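## Task

The rack front holds twelve drive blanks in three rows of four. Press every protruding blank fully home so it stops and latches, but leave alone the bottom-row blank that is second counting from the left when facing the rack. The rack is loose, so it may tilt only slightly at most (more fails) and must finish in its original position.

## Robot and tools

Robot: two arms, left_arm and right_arm, each a six-joint arm with a two-finger parallel gripper and a wrist camera. The gripper's fingers point along its own +z axis and open and close along its y axis. end_effector_position is the spot between the finger pads, roughly 1 cm short of the fingertips. Arm bases (scene frame): left_arm at (+0.007, +0.260, 0) m, right_arm at (-0.011, -0.355, 0) m, both yawed almost zero.

Frames: the scene frame has its origin at table-top height midway between the nominal bases, +x pointing out over the table, +z up, and left_arm on the +y side (not the image's left). Printed hand positions and orientations are in this frame and can be off by a few centimetres. Every motion number, by contrast, is an offset expressed along the axes of that arm's current Hand target, not a pose.

execute_actions(actions, cameras): actions is a list of actions; each action is a table of up to 15 rows, one row per 1/30 s step; a shorter table repeats its final row to fill 15 steps. Every row has exactly 14 numbers in [-1, 1], covering both arms even if one stays still: dx, dy, dz, rx, ry, rz, opening for left_arm, then the same seven for right_arm. The six pose numbers are offsets from the Hand target as it was when the action began (every row counts from that same start, not from the previous row); 1.0 equals 0.6 m for dx, dy, dz or 180 degrees for the rx, ry, rz rotation vector. Sending the same offset in a later action moves further. Six zeros re-commands the current Hand target. opening is absolute: +1 fully open (0.093 m), -1 closed; a 0 there is a real command, so resend the current opening to keep it. An empty actions list returns state plus all camera images. cameras is a list of names, ["all"], or []; an unknown name invalidates the call.

move(target, speed, blend, opening_speed, grip_force, blocking, cameras): target is one 14-number row, as above, or a list of up to 15 such rows; all rows are offsets from the same starting Hand targets, not chained. Paths are straight, end together, take at least 0.5 s and are cut at 10 s. speed: m/s, 0.002 to 2.9, default 0.25 (turning up to twice that in rad/s); one number or one per target. blend: corner rounding in metres for lists, 0 stops at each point. opening_speed: rate of opening change per second on the -1..+1 scale, at least 0.2. grip_force: newtons per pad, 10 to 50, one value or one per arm; it persists. blocking=false returns after about 0.5 s while the move continues. The result adds a move: line saying how it ended (done, off_target, moving, held, fault) and which limits acted (paced = pose clipped, held = steps withheld). Moves do not avoid obstacles or the other arm.

wait(seconds 0 to 10) lets the scene run with commands held. stop brakes a running move. zoom_image(camera, region [x0, y0, x1, y1] pixels, at most 504 by 504) enlarges part of the newest image from cam_head_left, cam_head_right, cam_left_wrist or cam_right_wrist. read_manual gives licence texts only. finished_scene(scene) ends the current scene, using its number from the results; it cannot be undone.

Cameras: cam_head_left, cam_head_right, cam_high, cam_low, cam_left_wrist, cam_right_wrist, each 672x504. Calibration is approximate; fixed cameras may have shifted slightly.

Reading results: Hand target is the last commanded pose (after clipping orientation to within 40 degrees of the measured one); the gripper often rests short of it, and the next command, even zeros, requests it again. grip_measured is the gripper motor on the -1..+1 scale; pads meet near -0.94, and each millimetre of gap adds about 0.0208. Joint positions end with the finger opening in metres. Joint torques include gravity and wrap at ±28 N m on joints 1 to 3. Joint velocities showing within noise means the arm is still. Motor temperatures: MOTOR HOT appears at 75 °C; at 90 °C the arm folds and stops working for the scene.

Practical notes: friction and gravity can leave the gripper short, low or tilted, and tiny moves may fail or go sideways, so check position and orientation after each move and correct tilt. Approach blanks slowly; contact force rises with speed and with how far the target lies past the surface. Press each protruding blank straight in along the rack's depth until it stops and latches, then end the push by commanding the target back out past the gripper, since a blocked arm keeps pushing. The rack is free-standing: avoid pushing hard or off-axis, which can slide or tip it; it must stay put and upright. Do not press the excluded blank. Keep the two arms, their grippers and wrist cameras apart; arm-to-arm contact can fail the scene. Don't route paths near an arm's own base. Avoid long holds at full stretch or pushing toward unreachable poses, which heat motors. Nothing may fall from the table.

Each tool is called as name(argument=value, ...) on one line, values as JSON.

## Session

execute_actions(actions=[])

Scene clock: 0.00 s.
left_arm: end_effector_position=(+0.3944, +0.2656, +0.0714) grip_measured=+1.000 end_effector_quat_wxyz=(+0.505, -0.053, +0.858, +0.075) | right_arm: end_effector_position=(+0.3643, -0.3992, +0.0550) grip_measured=+1.000 end_effector_quat_wxyz=(+0.518, +0.085, +0.844, -0.110)
Joint positions: left_arm=[-0.103 1.541 0.455 0.565 -0.275 -0.069 0.093] | right_arm=[0.042 1.618 0.363 0.778 0.285 0.034 0.093]
Joint velocities: within noise
Joint torques (N m): no reading
Motor temperatures (°C): left_arm=[28 32 36 38 25 26 28] | right_arm=[25 31 35 30 29 27 26]
Heat: left arm: 38 °C; right arm: 35 °C.
Hand target: left_arm +0.3951, +0.2655, +0.0730; +0.506, -0.053, +0.858, +0.075 | right_arm +0.3686, -0.3992, +0.0633; +0.529, +0.087, +0.837, -0.109
Tool commands: left_gripper/opening=+1.0 right_gripper/opening=+1.0
camera_calibration:
cam_left_wrist: T_world_to_cam=[[0.163524, -0.983163, -0.0815553, 0.202191], [-0.796314, -0.082742, -0.599197, 0.419166], [0.58236, 0.162927, -0.796437, -0.129714], [0, 0, 0, 1]] pos_world=[0.376265, 0.254603, 0.164344]
cam_right_wrist: T_world_to_cam=[[-0.250205, -0.962886, 0.101231, -0.298688], [-0.777623, 0.137566, -0.613496, 0.409015], [0.576801, -0.232219, -0.783183, -0.175189], [0, 0, 0, 1]] pos_world=[0.344376, -0.384551, 0.14396]

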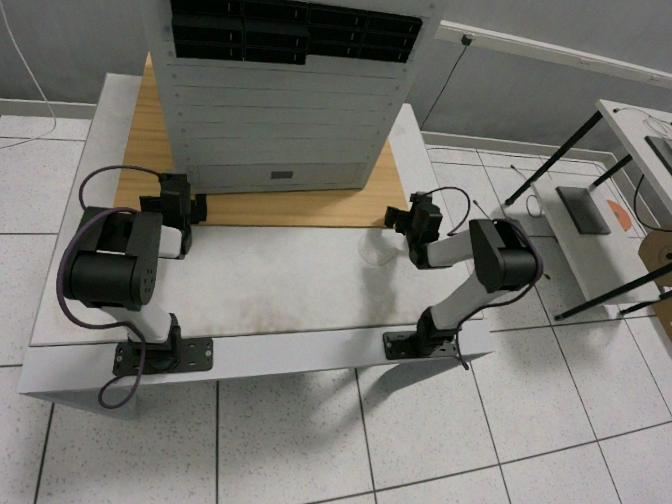

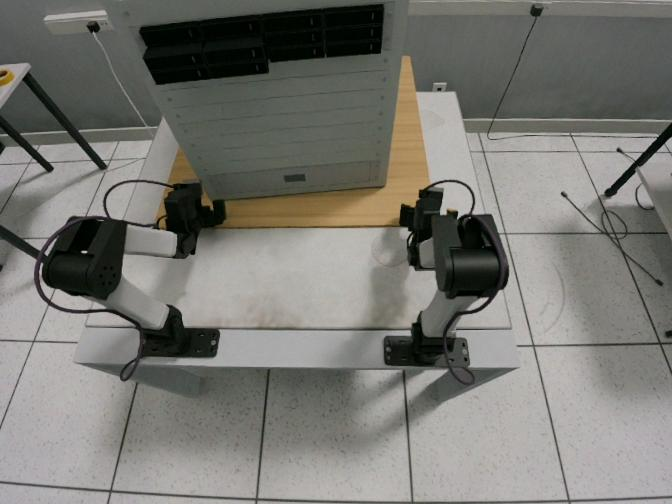

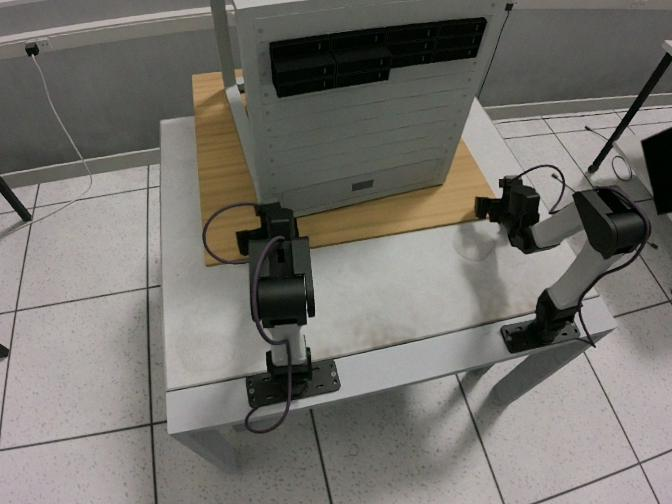

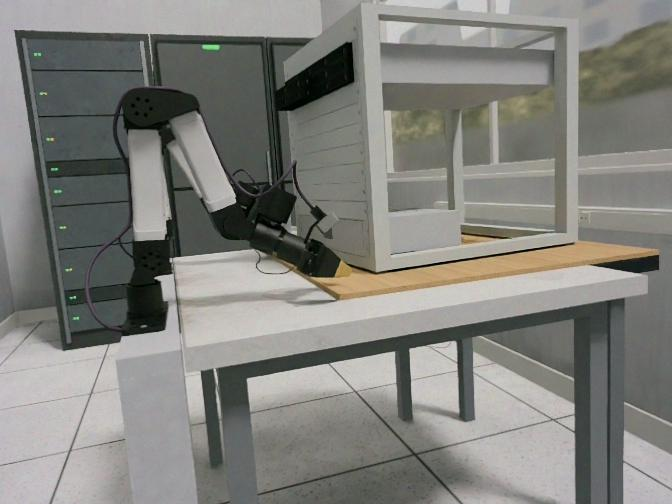

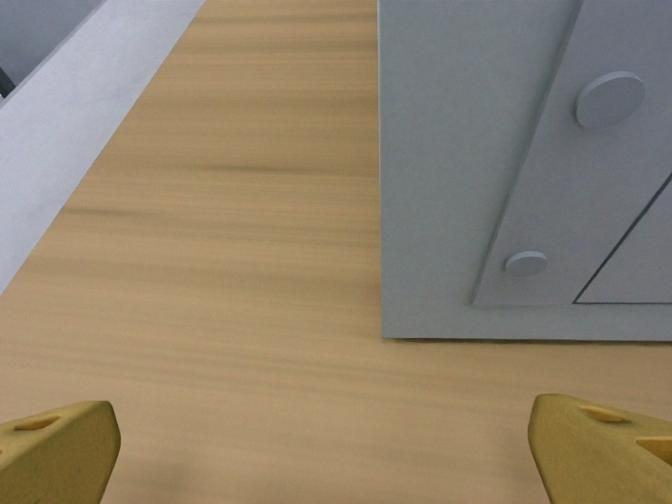

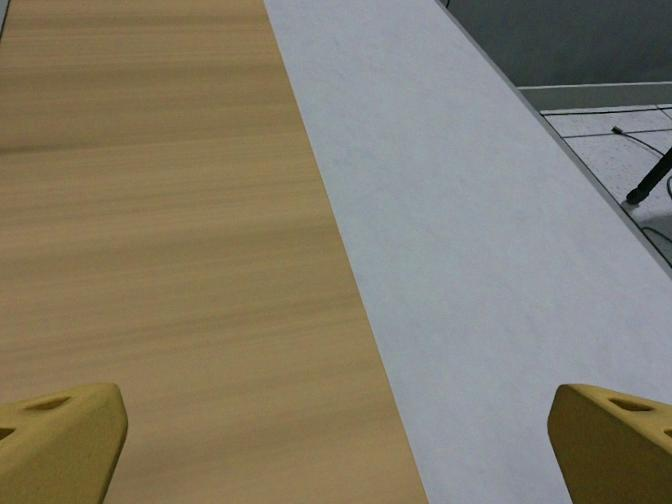

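zoom_image(camera="cam_high", region=[250, 0, 510, 110])

zoom_image(camera="cam_head_right", region=[120, 0, 400, 90])

zoom_image(camera="cam_head_left", region=[150, 0, 440, 90])

zoom_image(camera="cam_low", region=[260, 30, 380, 120])

Scaled by 1.938 from the camera's 672x504 image, which has a finer 960x720 frame.

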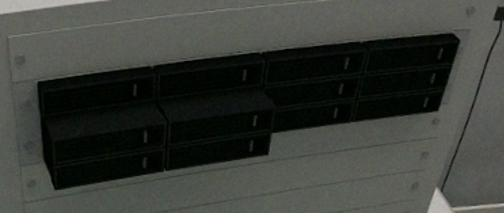

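Scaled by 1.800 from the camera's 672x504 image, which has a finer 960x720 frame.

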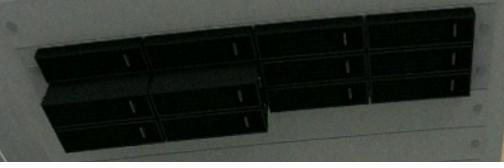

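Scaled by 1.738 from the camera's 672x504 image, which has a finer 960x720 frame.

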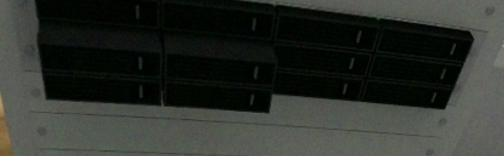

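Scaled by 4.200 from the camera's 672x504 image, which has a finer 960x720 frame.

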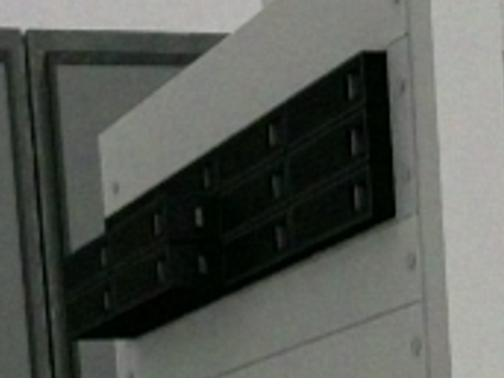

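move(target=[-0.544,-0.109,-0.5115,0.0399,-0.1599,-0.0147,-1,0,0,0,0,0,0,1], cameras=["cam_left_wrist","cam_head_left","cam_low"])

Scene clock: 14.77 s.
left_arm: end_effector_position=(+0.3010, +0.1492, +0.4954) grip_measured=-0.991 end_effector_quat_wxyz=(+0.707, -0.018, +0.707, +0.017) | right_arm: end_effector_position=(+0.3642, -0.3992, +0.0550) grip_measured=+1.000 end_effector_quat_wxyz=(+0.517, +0.085, +0.844, -0.110)
Joint positions: left_arm=[-0.76 1.081 1.474 -0.394 -0.811 -0.002 0] | right_arm=[0.042 1.618 0.363 0.777 0.285 0.034 0.093]
Joint torques (N m): left_arm=[-0.31 -1.28 7.83 1.9 -0.24 0.02] | right_arm=[0.05 -6.71 5.14 1.88 0.17 0.04]
Heat: left arm: 42 °C; right arm: 36 °C.
Hand target: left_arm +0.2999, +0.1504, +0.5005; +0.707, -0.021, +0.707, +0.021 | right_arm +0.3686, -0.3992, +0.0633; +0.529, +0.087, +0.837, -0.109
Off the commanded pose: left_arm 0.005 m, 1 deg | right_arm 0.009 m, 2 deg.
move: done
camera_calibration:
cam_left_wrist: T_world_to_cam=[[0.0495602, -0.998752, -0.0061863, 0.136815], [-0.413178, -0.014863, -0.910529, 0.617991], [0.9093, 0.047682, -0.413399, 0.0103346], [0, 0, 0, 1]] pos_world=[0.239163, 0.145337, 0.567818]
Images, in order (width x height): cam_head_left 672x504, cam_low 672x504, cam_left_wrist 672x504.

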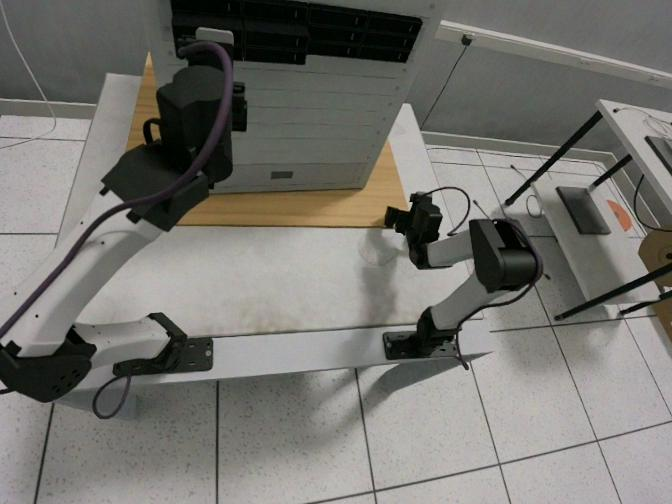

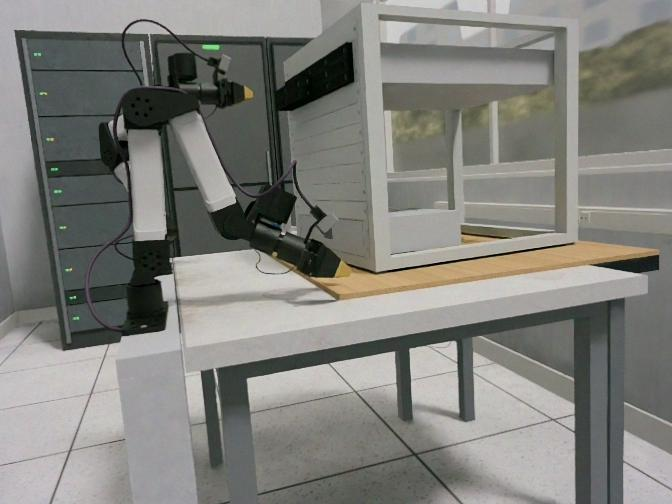

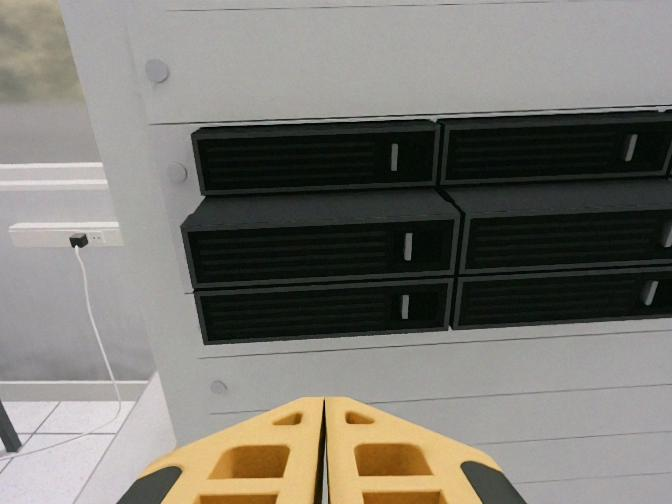

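move(target=[0,-0.33,0,0,0,0,-1,0,0,0,0,0,0,1], cameras=["cam_left_wrist"])

zoom_image(camera="cam_left_wrist", region=[0, 50, 504, 400])

zoom_image(camera="cam_left_wrist", region=[300, 50, 672, 400])

Scene clock: 19.33 s.
left_arm: end_effector_position=(+0.3114, -0.0475, +0.4974) grip_measured=-0.991 end_effector_quat_wxyz=(+0.707, -0.014, +0.707, +0.019) | right_arm: end_effector_position=(+0.3642, -0.3992, +0.0550) grip_measured=+1.000 end_effector_quat_wxyz=(+0.517, +0.085, +0.844, -0.110)
Joint positions: left_arm=[-1.163 1.679 1.941 -0.263 -1.21 0.007 0] | right_arm=[0.042 1.618 0.363 0.777 0.285 0.034 0.093]
Joint torques (N m): left_arm=[0.12 -6.82 8.1 1.7 -0.21 -0.05] | right_arm=[-0.09 -6.86 5.19 1.87 0.18 0.03]
Heat: left arm: 42 °C; right arm: 36 °C.
Hand target: left_arm +0.3117, -0.0473, +0.5004; +0.707, -0.021, +0.707, +0.021 | right_arm +0.3686, -0.3992, +0.0633; +0.529, +0.087, +0.837, -0.109
Off the commanded pose: left_arm 0.003 m, 1 deg | right_arm 0.009 m, 2 deg.
move: done
camera_calibration:
cam_left_wrist: T_world_to_cam=[[0.0453177, -0.998862, -0.0148846, -0.0544342], [-0.412912, -0.00516188, -0.910756, 0.621623], [0.909643, 0.0474194, -0.412676, 0.0106367], [0, 0, 0, 1]] pos_world=[0.249467, -0.0516679, 0.569726]
Images, in order (width x height): cam_left_wrist 672x504.

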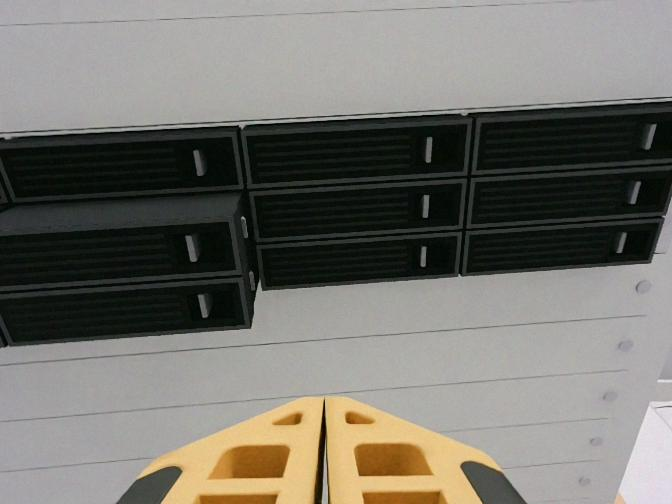

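Scaled by 1.000.

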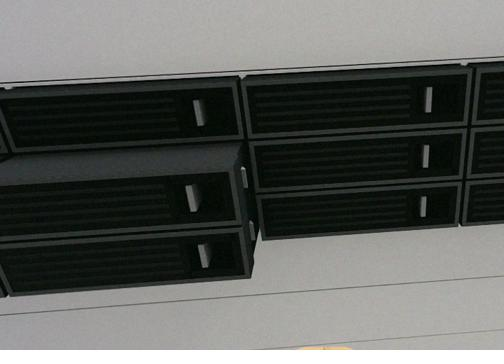

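Scaled by 1.355 from the camera's 672x504 image, which has a finer 960x720 frame.

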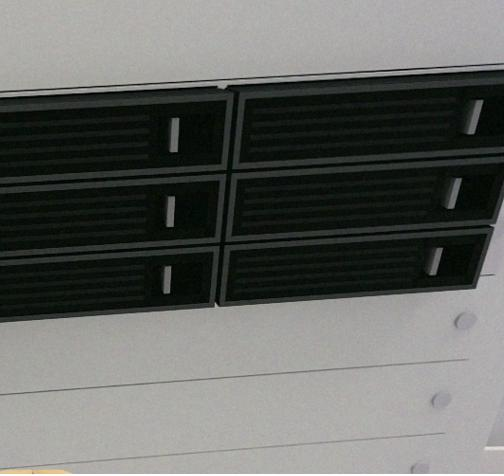

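zoom_image(camera="cam_left_wrist", region=[180, 100, 310, 220])

zoom_image(camera="cam_left_wrist", region=[410, 90, 540, 210])

zoom_image(camera="cam_left_wrist", region=[0, 110, 130, 230])

Scaled by 3.877 from the camera's 672x504 image, which has a finer 960x720 frame.

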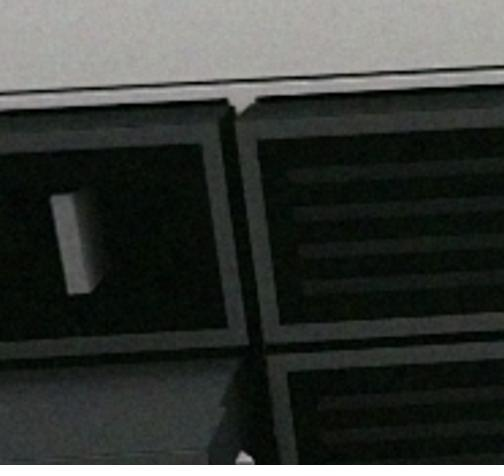

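Scaled by 3.877 from the camera's 672x504 image, which has a finer 960x720 frame.

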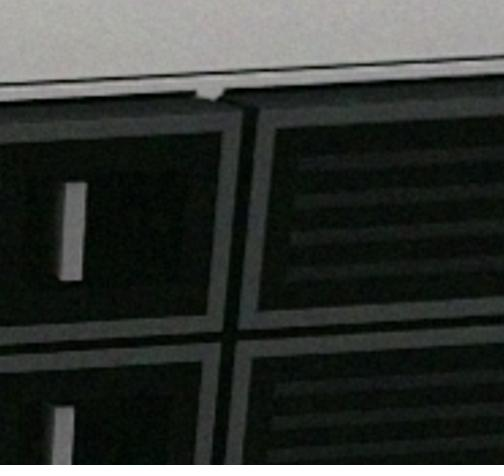

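Scaled by 3.877 from the camera's 672x504 image, which has a finer 960x720 frame.

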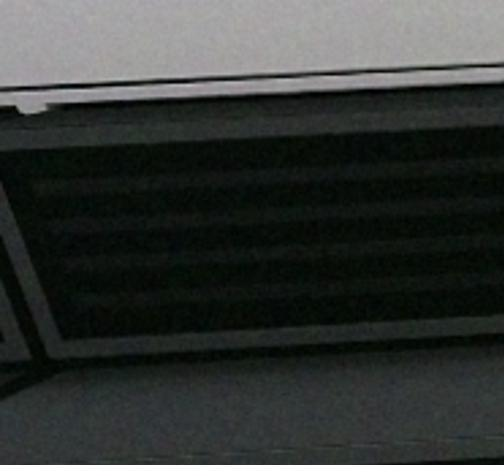

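move(target=[0.0123,0.332,0.0923,0,0,0,-1,0,0,0,0,0,0,1], cameras=["cam_left_wrist","cam_low"])

zoom_image(camera="cam_low", region=[200, 30, 380, 130])

Scene clock: 28.10 s.
left_arm: end_effector_position=(+0.3553, +0.1551, +0.5005) grip_measured=-0.991 end_effector_quat_wxyz=(+0.713, -0.029, +0.700, +0.021) | right_arm: end_effector_position=(+0.3642, -0.3992, +0.0550) grip_measured=+1.000 end_effector_quat_wxyz=(+0.517, +0.085, +0.844, -0.110)
Joint positions: left_arm=[-0.576 1.214 1.539 -0.303 -0.648 0.001 0] | right_arm=[0.042 1.618 0.363 0.777 0.285 0.034 0.093]
Joint torques (N m): left_arm=[0.75 -4.72 4.52 2 0.07 -0.03] | right_arm=[-0.09 -6.67 5.34 1.87 0.15 0.08]
Motor temperatures (°C): left_arm=[28 33 39 43 25 26 28] | right_arm=[25 32 36 34 29 27 26]
Heat: left arm: 43 °C; right arm: 36 °C.
Hand target: left_arm +0.3551, +0.1550, +0.4931; +0.707, -0.021, +0.707, +0.021 | right_arm +0.3686, -0.3992, +0.0633; +0.529, +0.087, +0.837, -0.109
Off the commanded pose: left_arm 0.007 m, 1 deg | right_arm 0.009 m, 2 deg.
move: done
camera_calibration:
cam_left_wrist: T_world_to_cam=[[0.0708985, -0.997474, 0.0042656, 0.127086], [-0.39527, -0.0320208, -0.918007, 0.645235], [0.915825, 0.0633993, -0.396542, -0.0504358], [0, 0, 0, 1]] pos_world=[0.292222, 0.150623, 0.571788]
Images, in order (width x height): cam_low 672x504, cam_left_wrist 672x504.

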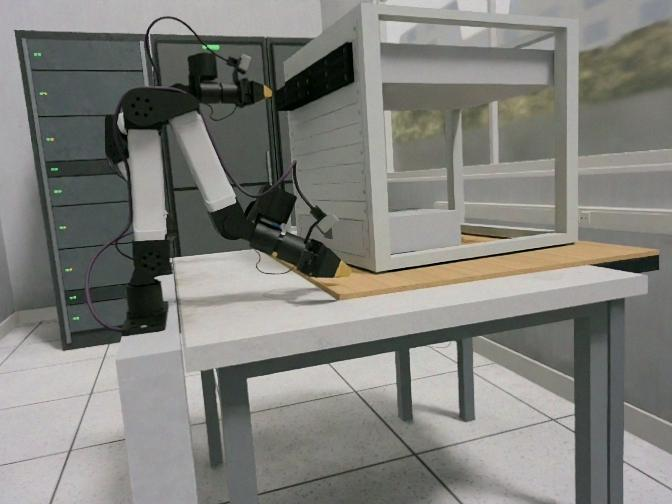

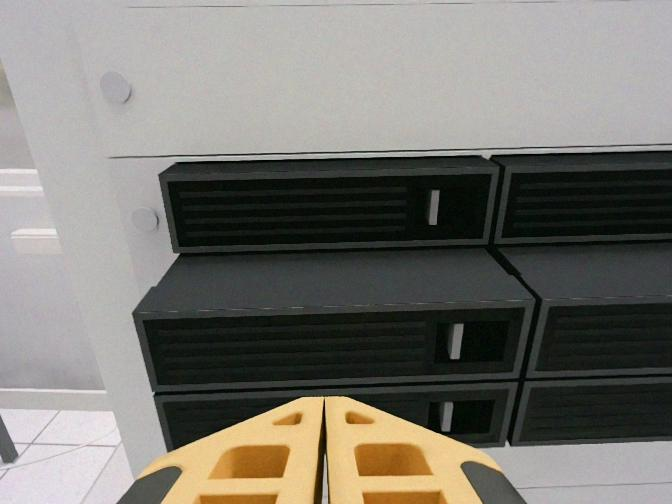

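Scaled by 2.800 from the camera's 672x504 image, which has a finer 960x720 frame.

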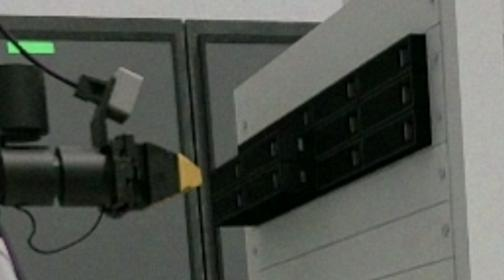

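move(target=[-0.009,0,0.083,0,0,0,-1,0,0,0,0,0,0,1], speed=0.05, cameras=["cam_left_wrist"])

Scene clock: 31.67 s.
left_arm: end_effector_position=(+0.4016, +0.1599, +0.4879) grip_measured=-0.991 end_effector_quat_wxyz=(+0.698, -0.021, +0.715, +0.031) | right_arm: end_effector_position=(+0.3642, -0.3992, +0.0550) grip_measured=+1.000 end_effector_quat_wxyz=(+0.517, +0.085, +0.844, -0.110)
Joint positions: left_arm=[-0.461 1.338 1.61 -0.299 -0.537 0.001 0] | right_arm=[0.042 1.618 0.363 0.777 0.285 0.034 0.093]
Joint torques (N m): left_arm=[0.79 -3.63 8.65 2.35 0.12 -0.02] | right_arm=[-0.01 -6.46 5.19 1.87 0.15 0.01]
Heat: left arm: 43 °C; right arm: 37 °C.
Hand target: left_arm +0.4048, +0.1577, +0.4984; +0.707, -0.021, +0.707, +0.021 | right_arm +0.3686, -0.3992, +0.0633; +0.529, +0.087, +0.837, -0.109
Off the commanded pose: left_arm 0.011 m, 2 deg | right_arm 0.009 m, 2 deg.
move: off_target (left_arm)
camera_calibration:
cam_left_wrist: T_world_to_cam=[[0.0738551, -0.997, -0.0231535, 0.140805], [-0.434405, -0.0112637, -0.900647, 0.656005], [0.897685, 0.0765754, -0.433933, -0.0747371], [0, 0, 0, 1]] pos_world=[0.341663, 0.153495, 0.561658]
Images, in order (width x height): cam_left_wrist 672x504.

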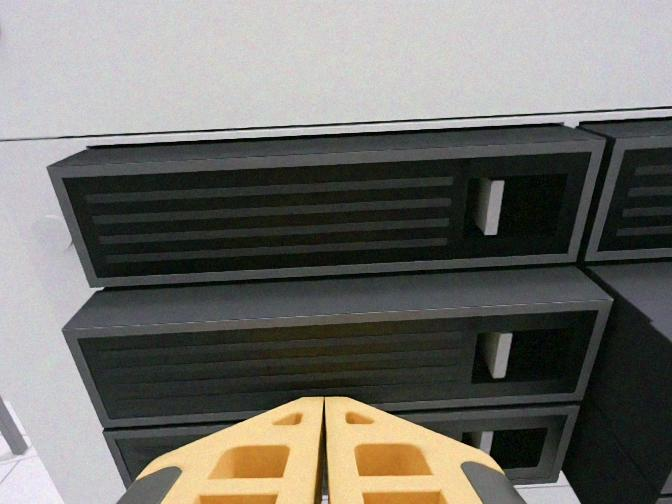

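move(target=[-0.014,0,0.018,0,0,0,-1,0,0,0,0,0,0,1], speed=0.03, cameras=["cam_left_wrist"])

Scene clock: 33.93 s.
left_arm: end_effector_position=(+0.4104, +0.1601, +0.4960) grip_measured=-0.991 end_effector_quat_wxyz=(+0.697, -0.020, +0.716, +0.031) | right_arm: end_effector_position=(+0.3642, -0.3992, +0.0550) grip_measured=+1.000 end_effector_quat_wxyz=(+0.517, +0.085, +0.844, -0.110)
Joint positions: left_arm=[-0.445 1.382 1.683 -0.332 -0.52 0.001 0] | right_arm=[0.042 1.618 0.363 0.777 0.285 0.034 0.093]
Joint torques (N m): left_arm=[1.09 -3.44 8.83 2.42 0.13 -0.02] | right_arm=[-0.13 -6.52 5.08 1.86 0.13 0.02]
Heat: left arm: 44 °C; right arm: 37 °C.
Hand target: left_arm +0.4155, +0.1585, +0.5069; +0.707, -0.021, +0.707, +0.021 | right_arm +0.3686, -0.3992, +0.0633; +0.529, +0.087, +0.837, -0.109
Off the commanded pose: left_arm 0.012 m, 2 deg | right_arm 0.009 m, 2 deg.
move: off_target (left_arm)
camera_calibration:
cam_left_wrist: T_world_to_cam=[[0.0726821, -0.99706, -0.0242808, 0.141595], [-0.437072, -0.00995914, -0.899371, 0.667405], [0.896485, 0.0759806, -0.436511, -0.0772506], [0, 0, 0, 1]] pos_world=[0.350667, 0.153695, 0.569962]
Images, in order (width x height): cam_left_wrist 672x504.

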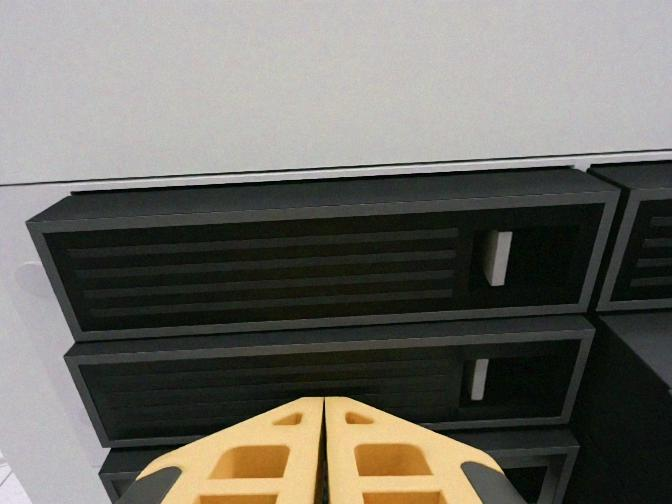

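move(target=[-0.004,-0.003,0.02,0,0,0,-1,0,0,0,0,0,0,1], speed=0.03, cameras=["cam_left_wrist"])

Scene clock: 36.23 s.
left_arm: end_effector_position=(+0.4156, +0.1601, +0.4966) grip_measured=-0.991 end_effector_quat_wxyz=(+0.690, -0.018, +0.722, +0.035) | right_arm: end_effector_position=(+0.3642, -0.3992, +0.0550) grip_measured=+1.000 end_effector_quat_wxyz=(+0.517, +0.085, +0.844, -0.110)
Joint positions: left_arm=[-0.437 1.41 1.729 -0.37 -0.513 0.001 0] | right_arm=[0.042 1.618 0.363 0.777 0.285 0.034 0.093]
Joint torques (N m): left_arm=[1.73 -2.21 8.66 2.81 0.22 -0.01] | right_arm=[-0.23 -6.56 5.11 1.86 0.18 0.06]
Heat: left arm: 44 °C; right arm: 37 °C.
Hand target: left_arm +0.4277, +0.1573, +0.5091; +0.707, -0.021, +0.707, +0.021 | right_arm +0.3686, -0.3992, +0.0633; +0.529, +0.087, +0.837, -0.109
Off the commanded pose: left_arm 0.018 m, 3 deg | right_arm 0.009 m, 2 deg.
move: off_target (left_arm)
camera_calibration:
cam_left_wrist: T_world_to_cam=[[0.0732717, -0.996734, -0.0339534, 0.145621], [-0.453601, -0.00298665, -0.8912, 0.671877], [0.888187, 0.0807011, -0.452339, -0.0710337], [0, 0, 0, 1]] pos_world=[0.357185, 0.152885, 0.571589]
Images, in order (width x height): cam_left_wrist 672x504.

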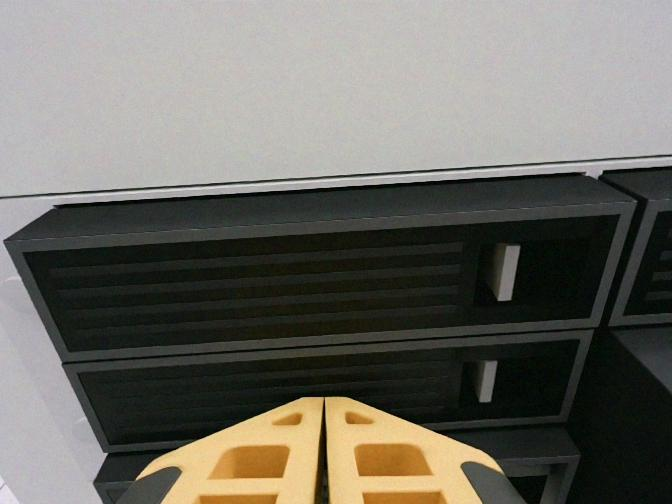

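move(target=[-0.004,-0.003,0.02,0,0,0,-1,0,0,0,0,0,0,1], speed=0.03, cameras=["cam_left_wrist"])

Scene clock: 38.03 s.
left_arm: end_effector_position=(+0.4166, +0.1600, +0.4968) grip_measured=-0.991 end_effector_quat_wxyz=(+0.681, -0.013, +0.731, +0.040) | right_arm: end_effector_position=(+0.3642, -0.3992, +0.0550) grip_measured=+1.000 end_effector_quat_wxyz=(+0.517, +0.085, +0.844, -0.110)
Joint positions: left_arm=[-0.437 1.43 1.775 -0.424 -0.513 0.001 0] | right_arm=[0.042 1.618 0.363 0.777 0.285 0.034 0.093]
Joint torques (N m): left_arm=[2.85 -0.38 8.31 3.34 0.33 -0.01] | right_arm=[-0.16 -6.39 5.23 1.84 0.15 0.07]
Heat: left arm: 45 °C; right arm: 37 °C.
Hand target: left_arm +0.4397, +0.1563, +0.5116; +0.707, -0.021, +0.707, +0.021 | right_arm +0.3686, -0.3992, +0.0633; +0.529, +0.087, +0.837, -0.109
Off the commanded pose: left_arm 0.028 m, 5 deg | right_arm 0.009 m, 2 deg.
move: off_target (left_arm)
camera_calibration:
cam_left_wrist: T_world_to_cam=[[0.0729849, -0.996187, -0.0477919, 0.1524], [-0.476167, 0.00729952, -0.879325, 0.67433], [0.876321, 0.0869343, -0.473818, -0.0572195], [0, 0, 0, 1]] pos_world=[0.360113, 0.151871, 0.573126]
Images, in order (width x height): cam_left_wrist 672x504.

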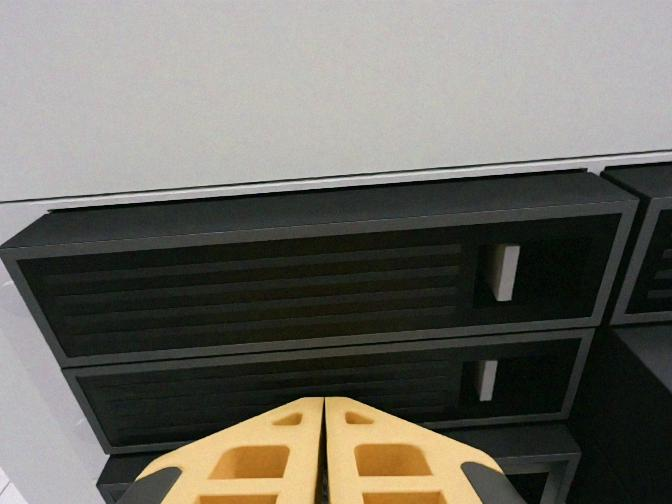

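move(target=[[0.015,0.0,-0.125,0,0,0,-1,0,0,0,0,0,0,1],[0.07,0.003,-0.125,0,0,0,-1,0,0,0,0,0,0,1]], speed=0.12, cameras=["cam_left_wrist"])

Scene clock: 41.50 s.
left_arm: end_effector_position=(+0.3679, +0.1499, +0.4684) grip_measured=-0.991 end_effector_quat_wxyz=(+0.703, -0.014, +0.711, +0.021) | right_arm: end_effector_position=(+0.3642, -0.3992, +0.0550) grip_measured=+1.000 end_effector_quat_wxyz=(+0.517, +0.085, +0.844, -0.110)
Joint positions: left_arm=[-0.551 1.206 1.422 -0.231 -0.602 0.001 0] | right_arm=[0.042 1.618 0.363 0.777 0.285 0.034 0.093]
Joint torques (N m): left_arm=[0.27 -5.57 5.04 2.34 -0.18 -0.03] | right_arm=[-0.08 -6.58 5.29 1.87 0.16 0.02]
Heat: left arm: 46 °C; right arm: 37 °C.
Hand target: left_arm +0.3648, +0.1537, +0.4697; +0.707, -0.021, +0.707, +0.021 | right_arm +0.3686, -0.3992, +0.0633; +0.529, +0.087, +0.837, -0.109
Off the commanded pose: left_arm 0.005 m, 1 deg | right_arm 0.009 m, 2 deg.
move: done
camera_calibration:
cam_left_wrist: T_world_to_cam=[[0.0489922, -0.998653, -0.0170856, 0.139342], [-0.423541, -0.00528009, -0.905862, 0.621254], [0.904551, 0.0516166, -0.423229, -0.056023], [0, 0, 0, 1]] pos_world=[0.306975, 0.145326, 0.54144]
Images, in order (width x height): cam_left_wrist 672x504.

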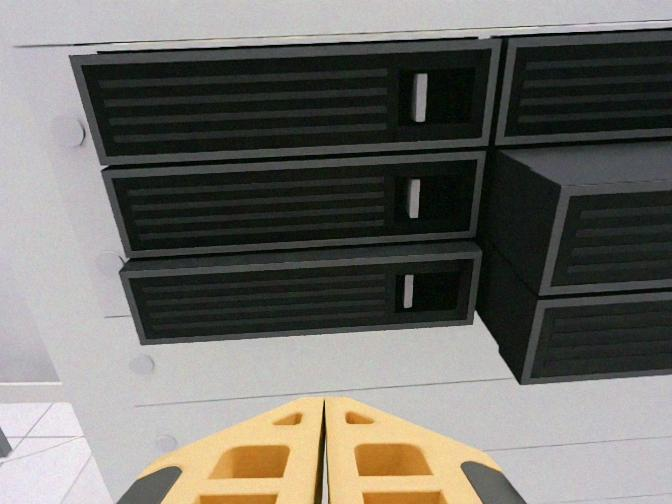

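move(target=[[-0.017,0.01,0.067,0,0,0,-1,0,0,0,0,0,0,1],[-0.022,0.01,0.092,0,0,0,-1,0,0,0,0,0,0,1]], speed=[0.06,0.03], blend=[0.004,0], cameras=["cam_left_wrist"])

Scene clock: 45.13 s.
left_arm: end_effector_position=(+0.4149, +0.1645, +0.4719) grip_measured=-0.991 end_effector_quat_wxyz=(+0.698, -0.021, +0.715, +0.031) | right_arm: end_effector_position=(+0.3642, -0.3992, +0.0550) grip_measured=+1.000 end_effector_quat_wxyz=(+0.517, +0.085, +0.844, -0.110)
Joint positions: left_arm=[-0.423 1.344 1.543 -0.226 -0.498 0.001 0] | right_arm=[0.042 1.618 0.363 0.777 0.285 0.034 0.093]
Joint torques (N m): left_arm=[1.06 -3.55 9.17 2.36 0.15 -0.02] | right_arm=[-0.16 -6.52 5.11 1.93 0.15 0.1]
Heat: left arm: 46 °C; right arm: 37 °C.
Hand target: left_arm +0.4196, +0.1629, +0.4829; +0.707, -0.021, +0.707, +0.021 | right_arm +0.3686, -0.3992, +0.0633; +0.529, +0.087, +0.837, -0.109
Off the commanded pose: left_arm 0.012 m, 2 deg | right_arm 0.009 m, 2 deg.
move: off_target (left_arm)
camera_calibration:
cam_left_wrist: T_world_to_cam=[[0.0735167, -0.997051, -0.0220074, 0.143645], [-0.43452, -0.012161, -0.90058, 0.64766], [0.897657, 0.0757703, -0.434133, -0.0936903], [0, 0, 0, 1]] pos_world=[0.354963, 0.158196, 0.545757]
Images, in order (width x height): cam_left_wrist 672x504.

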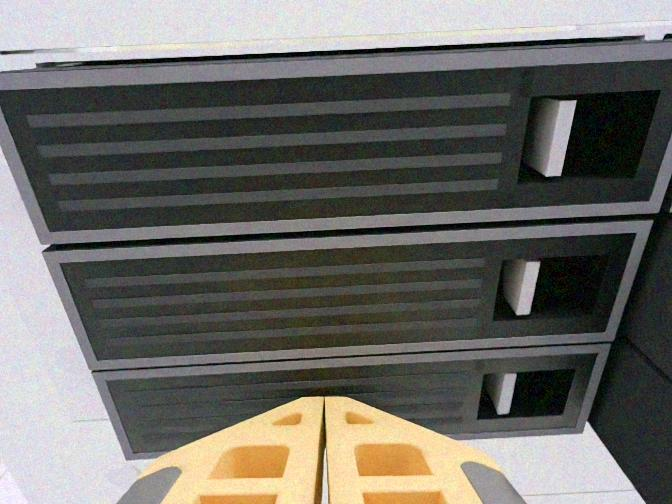

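move(target=[-0.008,-0.006,0.035,0,0,0,-1,0,0,0,0,0,0,1], speed=0.03)

move(target=[[0.015,0,-0.125,0,0,0,-1,0,0,0,0,0,0,1],[-0.03,-0.19,-0.135,0,0,0,-1,0,0,0,0,0,0,1]], speed=0.12, cameras=["cam_left_wrist"])

Scene clock: 47.83 s.
left_arm: end_effector_position=(+0.4170, +0.1641, +0.4720) grip_measured=-0.991 end_effector_quat_wxyz=(+0.680, -0.013, +0.732, +0.040) | right_arm: end_effector_position=(+0.3642, -0.3992, +0.0550) grip_measured=+1.000 end_effector_quat_wxyz=(+0.517, +0.085, +0.844, -0.110)
Joint positions: left_arm=[-0.422 1.375 1.619 -0.325 -0.498 0.001 0] | right_arm=[0.042 1.618 0.363 0.777 0.285 0.034 0.093]
Joint torques (N m): left_arm=[2.85 0.21 8.77 3.35 0.32 -0.01] | right_arm=[-0.03 -6.57 5.04 1.85 0.18 0.06]
Heat: left arm: 46 °C; right arm: 37 °C.
Hand target: left_arm +0.4407, +0.1605, +0.4877; +0.707, -0.021, +0.707, +0.021 | right_arm +0.3686, -0.3992, +0.0633; +0.529, +0.087, +0.837, -0.109
Off the commanded pose: left_arm 0.029 m, 5 deg | right_arm 0.009 m, 2 deg.
move: off_target (left_arm)

Scene clock: 50.67 s.
left_arm: end_effector_position=(+0.3658, +0.0425, +0.5028) grip_measured=-0.991 end_effector_quat_wxyz=(+0.708, -0.017, +0.706, +0.017) | right_arm: end_effector_position=(+0.3642, -0.3992, +0.0550) grip_measured=+1.000 end_effector_quat_wxyz=(+0.517, +0.085, +0.844, -0.110)
Joint positions: left_arm=[-0.869 1.504 1.784 -0.276 -0.918 0.002 0] | right_arm=[0.042 1.618 0.363 0.777 0.285 0.034 0.093]
Joint torques (N m): left_arm=[-0.06 -5 8.35 1.85 -0.22 -0.02] | right_arm=[-0.01 -6.46 5.01 1.85 0.16 0.02]
Heat: left arm: 46 °C; right arm: 37 °C.
Hand target: left_arm +0.3666, +0.0419, +0.5056; +0.707, -0.021, +0.707, +0.021 | right_arm +0.3686, -0.3992, +0.0633; +0.529, +0.087, +0.837, -0.109
Off the commanded pose: left_arm 0.003 m, 1 deg | right_arm 0.009 m, 2 deg.
move: done
camera_calibration:
cam_left_wrist: T_world_to_cam=[[0.0472099, -0.998859, -0.00717613, 0.0284795], [-0.410625, -0.0128577, -0.911714, 0.64948], [0.910581, 0.0459886, -0.410763, -0.0421866], [0, 0, 0, 1]] pos_world=[0.303762, 0.0387379, 0.575016]
Images, in order (width x height): cam_left_wrist 672x504.

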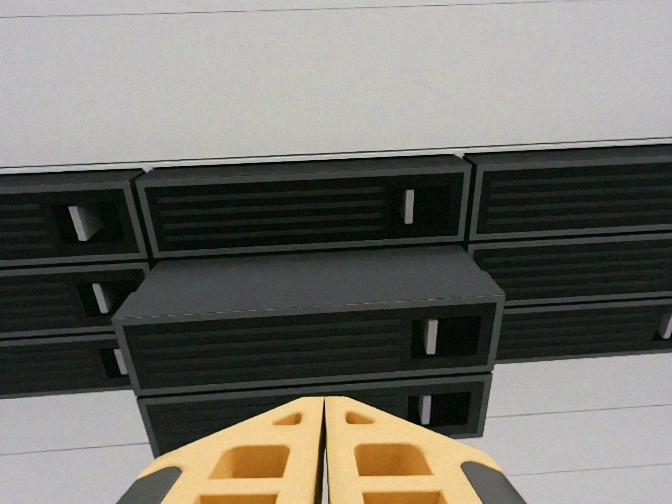

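move(target=[[-0.012,0.006,0.0,0,0,0,-1,0,0,0,0,0,0,1],[-0.02,0.01,0.02,0,0,0,-1,0,0,0,0,0,0,1]], speed=0.05, cameras=["cam_left_wrist"])

Scene clock: 53.97 s.
left_arm: end_effector_position=(+0.3747, +0.0522, +0.5161) grip_measured=-0.991 end_effector_quat_wxyz=(+0.708, -0.026, +0.705, +0.024) | right_arm: end_effector_position=(+0.3642, -0.3992, +0.0550) grip_measured=+1.000 end_effector_quat_wxyz=(+0.517, +0.085, +0.844, -0.110)
Joint positions: left_arm=[-0.833 1.539 1.876 -0.331 -0.906 0.002 0] | right_arm=[0.042 1.618 0.363 0.777 0.285 0.034 0.093]
Joint torques (N m): left_arm=[0.65 -4.96 8.14 1.85 0.09 -0.02] | right_arm=[-0.01 -6.68 4.94 1.84 0.12 0.06]
Heat: left arm: 46 °C; right arm: 37 °C.
Hand target: left_arm +0.3782, +0.0487, +0.5178; +0.707, -0.021, +0.707, +0.021 | right_arm +0.3686, -0.3992, +0.0633; +0.529, +0.087, +0.837, -0.109
Off the commanded pose: left_arm 0.005 m, 1 deg | right_arm 0.009 m, 2 deg.
move: done
camera_calibration:
cam_left_wrist: T_world_to_cam=[[0.0712778, -0.997445, -0.0048593, 0.0275688], [-0.408279, -0.0247303, -0.912522, 0.665564], [0.91007, 0.0670266, -0.408999, -0.0471004], [0, 0, 0, 1]] pos_world=[0.312636, 0.0471148, 0.588211]
Images, in order (width x height): cam_left_wrist 672x504.

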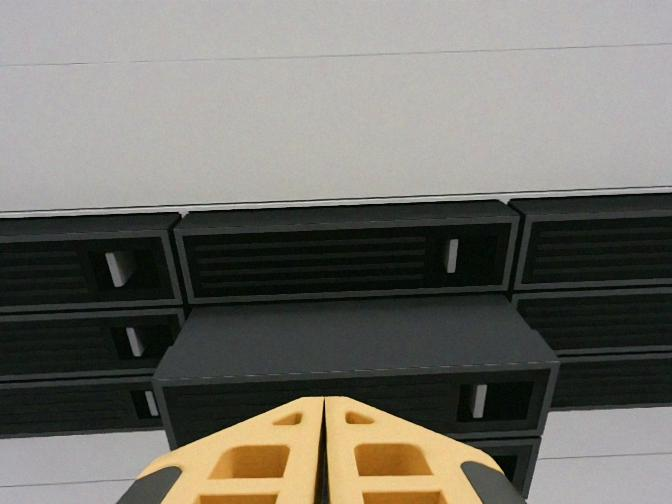

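move(target=[0.012,-0.006,0.016,0,0,0,-1,0,0,0,0,0,0,1], speed=0.03, cameras=["cam_left_wrist"])

Scene clock: 56.03 s.
left_arm: end_effector_position=(+0.3828, +0.0498, +0.5097) grip_measured=-0.991 end_effector_quat_wxyz=(+0.704, -0.021, +0.709, +0.028) | right_arm: end_effector_position=(+0.3642, -0.3992, +0.0550) grip_measured=+1.000 end_effector_quat_wxyz=(+0.517, +0.085, +0.844, -0.110)
Joint positions: left_arm=[-0.818 1.557 1.876 -0.329 -0.89 0.002 0] | right_arm=[0.042 1.618 0.363 0.777 0.285 0.034 0.093]
Joint torques (N m): left_arm=[0.83 -5.3 6.93 2.18 0.06 -0.04] | right_arm=[-0.18 -6.6 5.01 1.89 0.18 0.07]
Heat: left arm: 46 °C; right arm: 37 °C.
Hand target: left_arm +0.3880, +0.0456, +0.5105; +0.707, -0.021, +0.707, +0.021 | right_arm +0.3686, -0.3992, +0.0633; +0.529, +0.087, +0.837, -0.109
Off the commanded pose: left_arm 0.007 m, 1 deg | right_arm 0.009 m, 2 deg.
move: done
camera_calibration:
cam_left_wrist: T_world_to_cam=[[0.0696225, -0.997428, -0.0170546, 0.0314447], [-0.417962, -0.0136429, -0.908362, 0.664015], [0.905793, 0.0703706, -0.417837, -0.0508994], [0, 0, 0, 1]] pos_world=[0.321448, 0.0440047, 0.582434]
Images, in order (width x height): cam_left_wrist 672x504.

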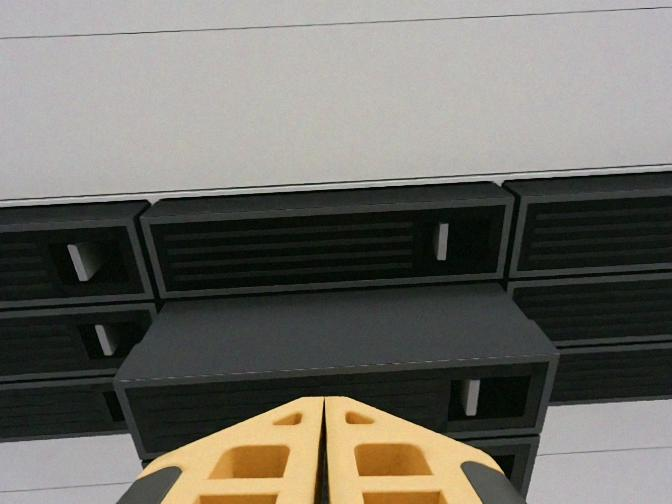

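move(target=[-0.002,0.0,0.02,0,0,0,-1,0,0,0,0,0,0,1], speed=0.03, cameras=["cam_left_wrist"])

Scene clock: 57.83 s.
left_arm: end_effector_position=(+0.3956, +0.0492, +0.5065) grip_measured=-0.991 end_effector_quat_wxyz=(+0.703, -0.020, +0.710, +0.029) | right_arm: end_effector_position=(+0.3642, -0.3992, +0.0550) grip_measured=+1.000 end_effector_quat_wxyz=(+0.517, +0.085, +0.844, -0.110)
Joint positions: left_arm=[-0.79 1.587 1.897 -0.326 -0.861 0.002 0] | right_arm=[0.042 1.618 0.363 0.777 0.285 0.034 0.093]
Joint torques (N m): left_arm=[0.84 -5.46 8.27 2.11 0.1 -0.03] | right_arm=[-0.08 -6.69 4.85 1.84 0.2 0.06]
Heat: left arm: 46 °C; right arm: 37 °C.
Hand target: left_arm +0.4000, +0.0463, +0.5116; +0.707, -0.021, +0.707, +0.021 | right_arm +0.3686, -0.3992, +0.0633; +0.529, +0.087, +0.837, -0.109
Off the commanded pose: left_arm 0.007 m, 1 deg | right_arm 0.009 m, 2 deg.
move: done
camera_calibration:
cam_left_wrist: T_world_to_cam=[[0.0691404, -0.997368, -0.0218144, 0.0324962], [-0.422294, -0.00944968, -0.90641, 0.666901], [0.903818, 0.0718816, -0.421836, -0.0610433], [0, 0, 0, 1]] pos_world=[0.334553, 0.0431005, 0.579444]
Images, in order (width x height): cam_left_wrist 672x504.

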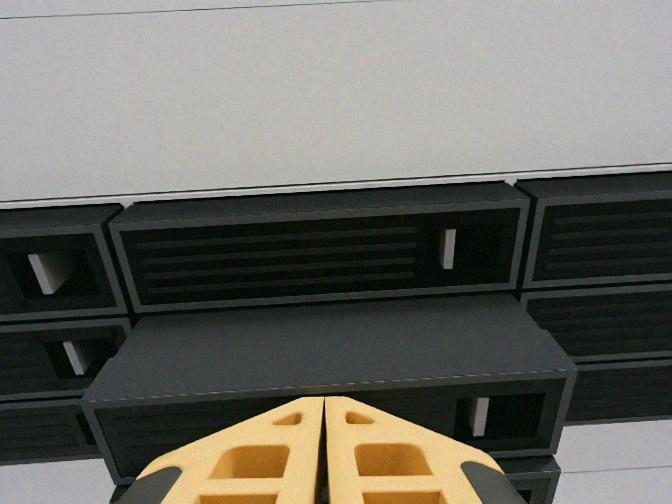

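move(target=[-0.006,0.002,0.022,0,0,0,-1,0,0,0,0,0,0,1], speed=0.03, cameras=["cam_left_wrist"])

Scene clock: 59.73 s.
left_arm: end_effector_position=(+0.4087, +0.0512, +0.5139) grip_measured=-0.991 end_effector_quat_wxyz=(+0.708, -0.025, +0.706, +0.025) | right_arm: end_effector_position=(+0.3642, -0.3992, +0.0550) grip_measured=+1.000 end_effector_quat_wxyz=(+0.517, +0.085, +0.844, -0.110)
Joint positions: left_arm=[-0.757 1.628 1.958 -0.326 -0.828 0.002 0] | right_arm=[0.042 1.618 0.363 0.777 0.285 0.034 0.093]
Joint torques (N m): left_arm=[0.81 -5.79 8.21 1.93 0.08 -0.03] | right_arm=[0.03 -6.49 5.05 1.84 0.17 0.06]
Heat: left arm: 46 °C; right arm: 37 °C.
Hand target: left_arm +0.4131, +0.0484, +0.5153; +0.707, -0.021, +0.707, +0.021 | right_arm +0.3686, -0.3992, +0.0633; +0.529, +0.087, +0.837, -0.109
Off the commanded pose: left_arm 0.005 m, 1 deg | right_arm 0.009 m, 2 deg.
move: done
camera_calibration:
cam_left_wrist: T_world_to_cam=[[0.0697581, -0.997538, -0.00713988, 0.0259049], [-0.40975, -0.0221268, -0.91193, 0.677549], [0.909527, 0.06654, -0.410285, -0.0778648], [0, 0, 0, 1]] pos_world=[0.346639, 0.0460143, 0.586115]
Images, in order (width x height): cam_left_wrist 672x504.

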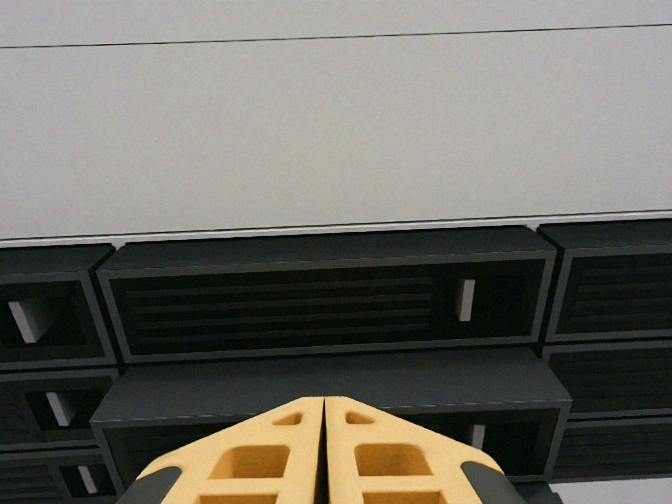

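move(target=[0.01,0.0,0.012,0,0,0,-1,0,0,0,0,0,0,1], speed=0.03, cameras=["cam_left_wrist"])

Scene clock: 61.53 s.
left_arm: end_effector_position=(+0.4113, +0.0519, +0.5140) grip_measured=-0.991 end_effector_quat_wxyz=(+0.708, -0.021, +0.706, +0.020) | right_arm: end_effector_position=(+0.3642, -0.3992, +0.0550) grip_measured=+1.000 end_effector_quat_wxyz=(+0.517, +0.085, +0.844, -0.110)
Joint positions: left_arm=[-0.745 1.628 1.958 -0.326 -0.805 0.002 0] | right_arm=[0.042 1.618 0.363 0.777 0.285 0.034 0.093]
Joint torques (N m): left_arm=[1.21 -5.33 6.43 2.21 0.01 -0.04] | right_arm=[-0.05 -6.61 5.05 1.87 0.12 0.02]
Heat: left arm: 46 °C; right arm: 37 °C.
Hand target: left_arm +0.4203, +0.0487, +0.5092; +0.707, -0.021, +0.707, +0.021 | right_arm +0.3686, -0.3992, +0.0633; +0.529, +0.087, +0.837, -0.109
Off the commanded pose: left_arm 0.011 m, 0 deg | right_arm 0.009 m, 2 deg.
move: off_target (left_arm)
camera_calibration:
cam_left_wrist: T_world_to_cam=[[0.0582977, -0.998276, -0.00681934, 0.0310819], [-0.409661, -0.0176931, -0.912066, 0.678582], [0.910373, 0.055965, -0.409986, -0.080268], [0, 0, 0, 1]] pos_world=[0.34925, 0.0475267, 0.586215]
Images, in order (width x height): cam_left_wrist 672x504.

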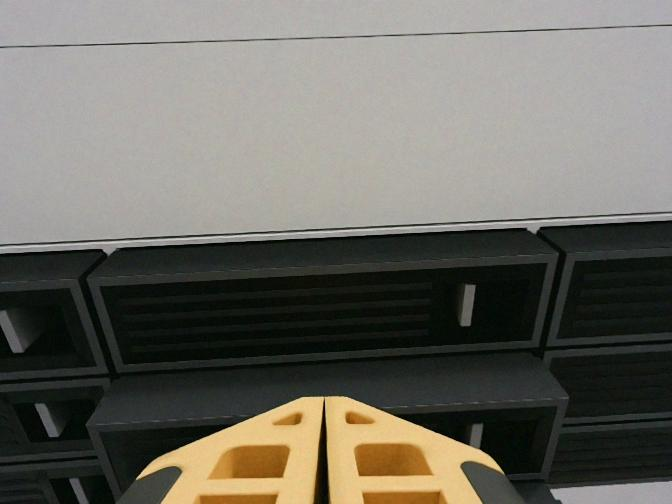

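move(target=[[0.005,0,-0.04,0,0,0,-1,0,0,0,0,0,0,1],[0.014,-0.004,-0.035,0,0,0,-1,0,0,0,0,0,0,1],[0.006,-0.006,-0.006,0,0,0,-1,0,0,0,0,0,0,1]], speed=[0.08,0.04,0.04], cameras=["cam_left_wrist"])

Scene clock: 65.53 s.
left_arm: end_effector_position=(+0.4123, +0.0491, +0.5048) grip_measured=-0.991 end_effector_quat_wxyz=(+0.708, -0.026, +0.706, +0.025) | right_arm: end_effector_position=(+0.3642, -0.3992, +0.0550) grip_measured=+1.000 end_effector_quat_wxyz=(+0.517, +0.085, +0.844, -0.110)
Joint positions: left_arm=[-0.755 1.623 1.909 -0.282 -0.829 0.002 0] | right_arm=[0.042 1.618 0.363 0.777 0.285 0.034 0.093]
Joint velocities: left_arm=[0.002 -0.012 -0.007 -0.037 -0.154 -0.022 0] | right_arm=[within noise]
Joint torques (N m): left_arm=[0.66 -5.71 8.35 1.94 0.1 -0.02] | right_arm=[0.06 -6.6 4.92 1.9 0.21 0.13]
Heat: left arm: 46 °C; right arm: 37 °C.
Hand target: left_arm +0.4169, +0.0449, +0.5056; +0.707, -0.021, +0.707, +0.021 | right_arm +0.3686, -0.3992, +0.0633; +0.529, +0.087, +0.837, -0.109
Off the commanded pose: left_arm 0.006 m, 1 deg | right_arm 0.009 m, 2 deg.
move: done
camera_calibration:
cam_left_wrist: T_world_to_cam=[[0.0727331, -0.99733, -0.00656376, 0.0220084], [-0.409226, -0.0238409, -0.912122, 0.670677], [0.90953, 0.0690275, -0.409867, -0.0850745], [0, 0, 0, 1]] pos_world=[0.350235, 0.0438116, 0.577014]
Images, in order (width x height): cam_left_wrist 672x504.

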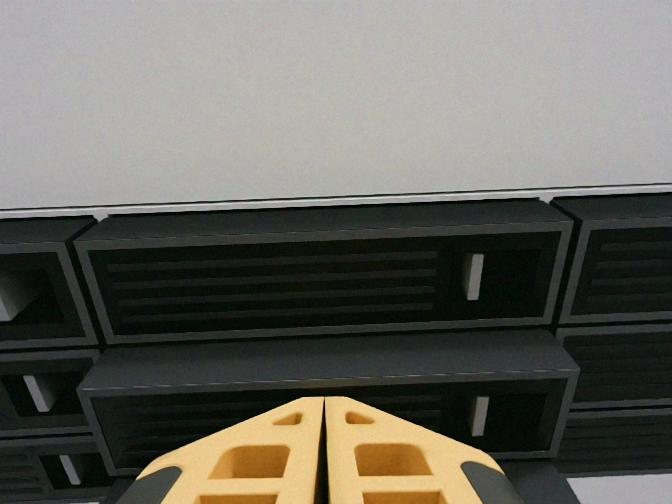

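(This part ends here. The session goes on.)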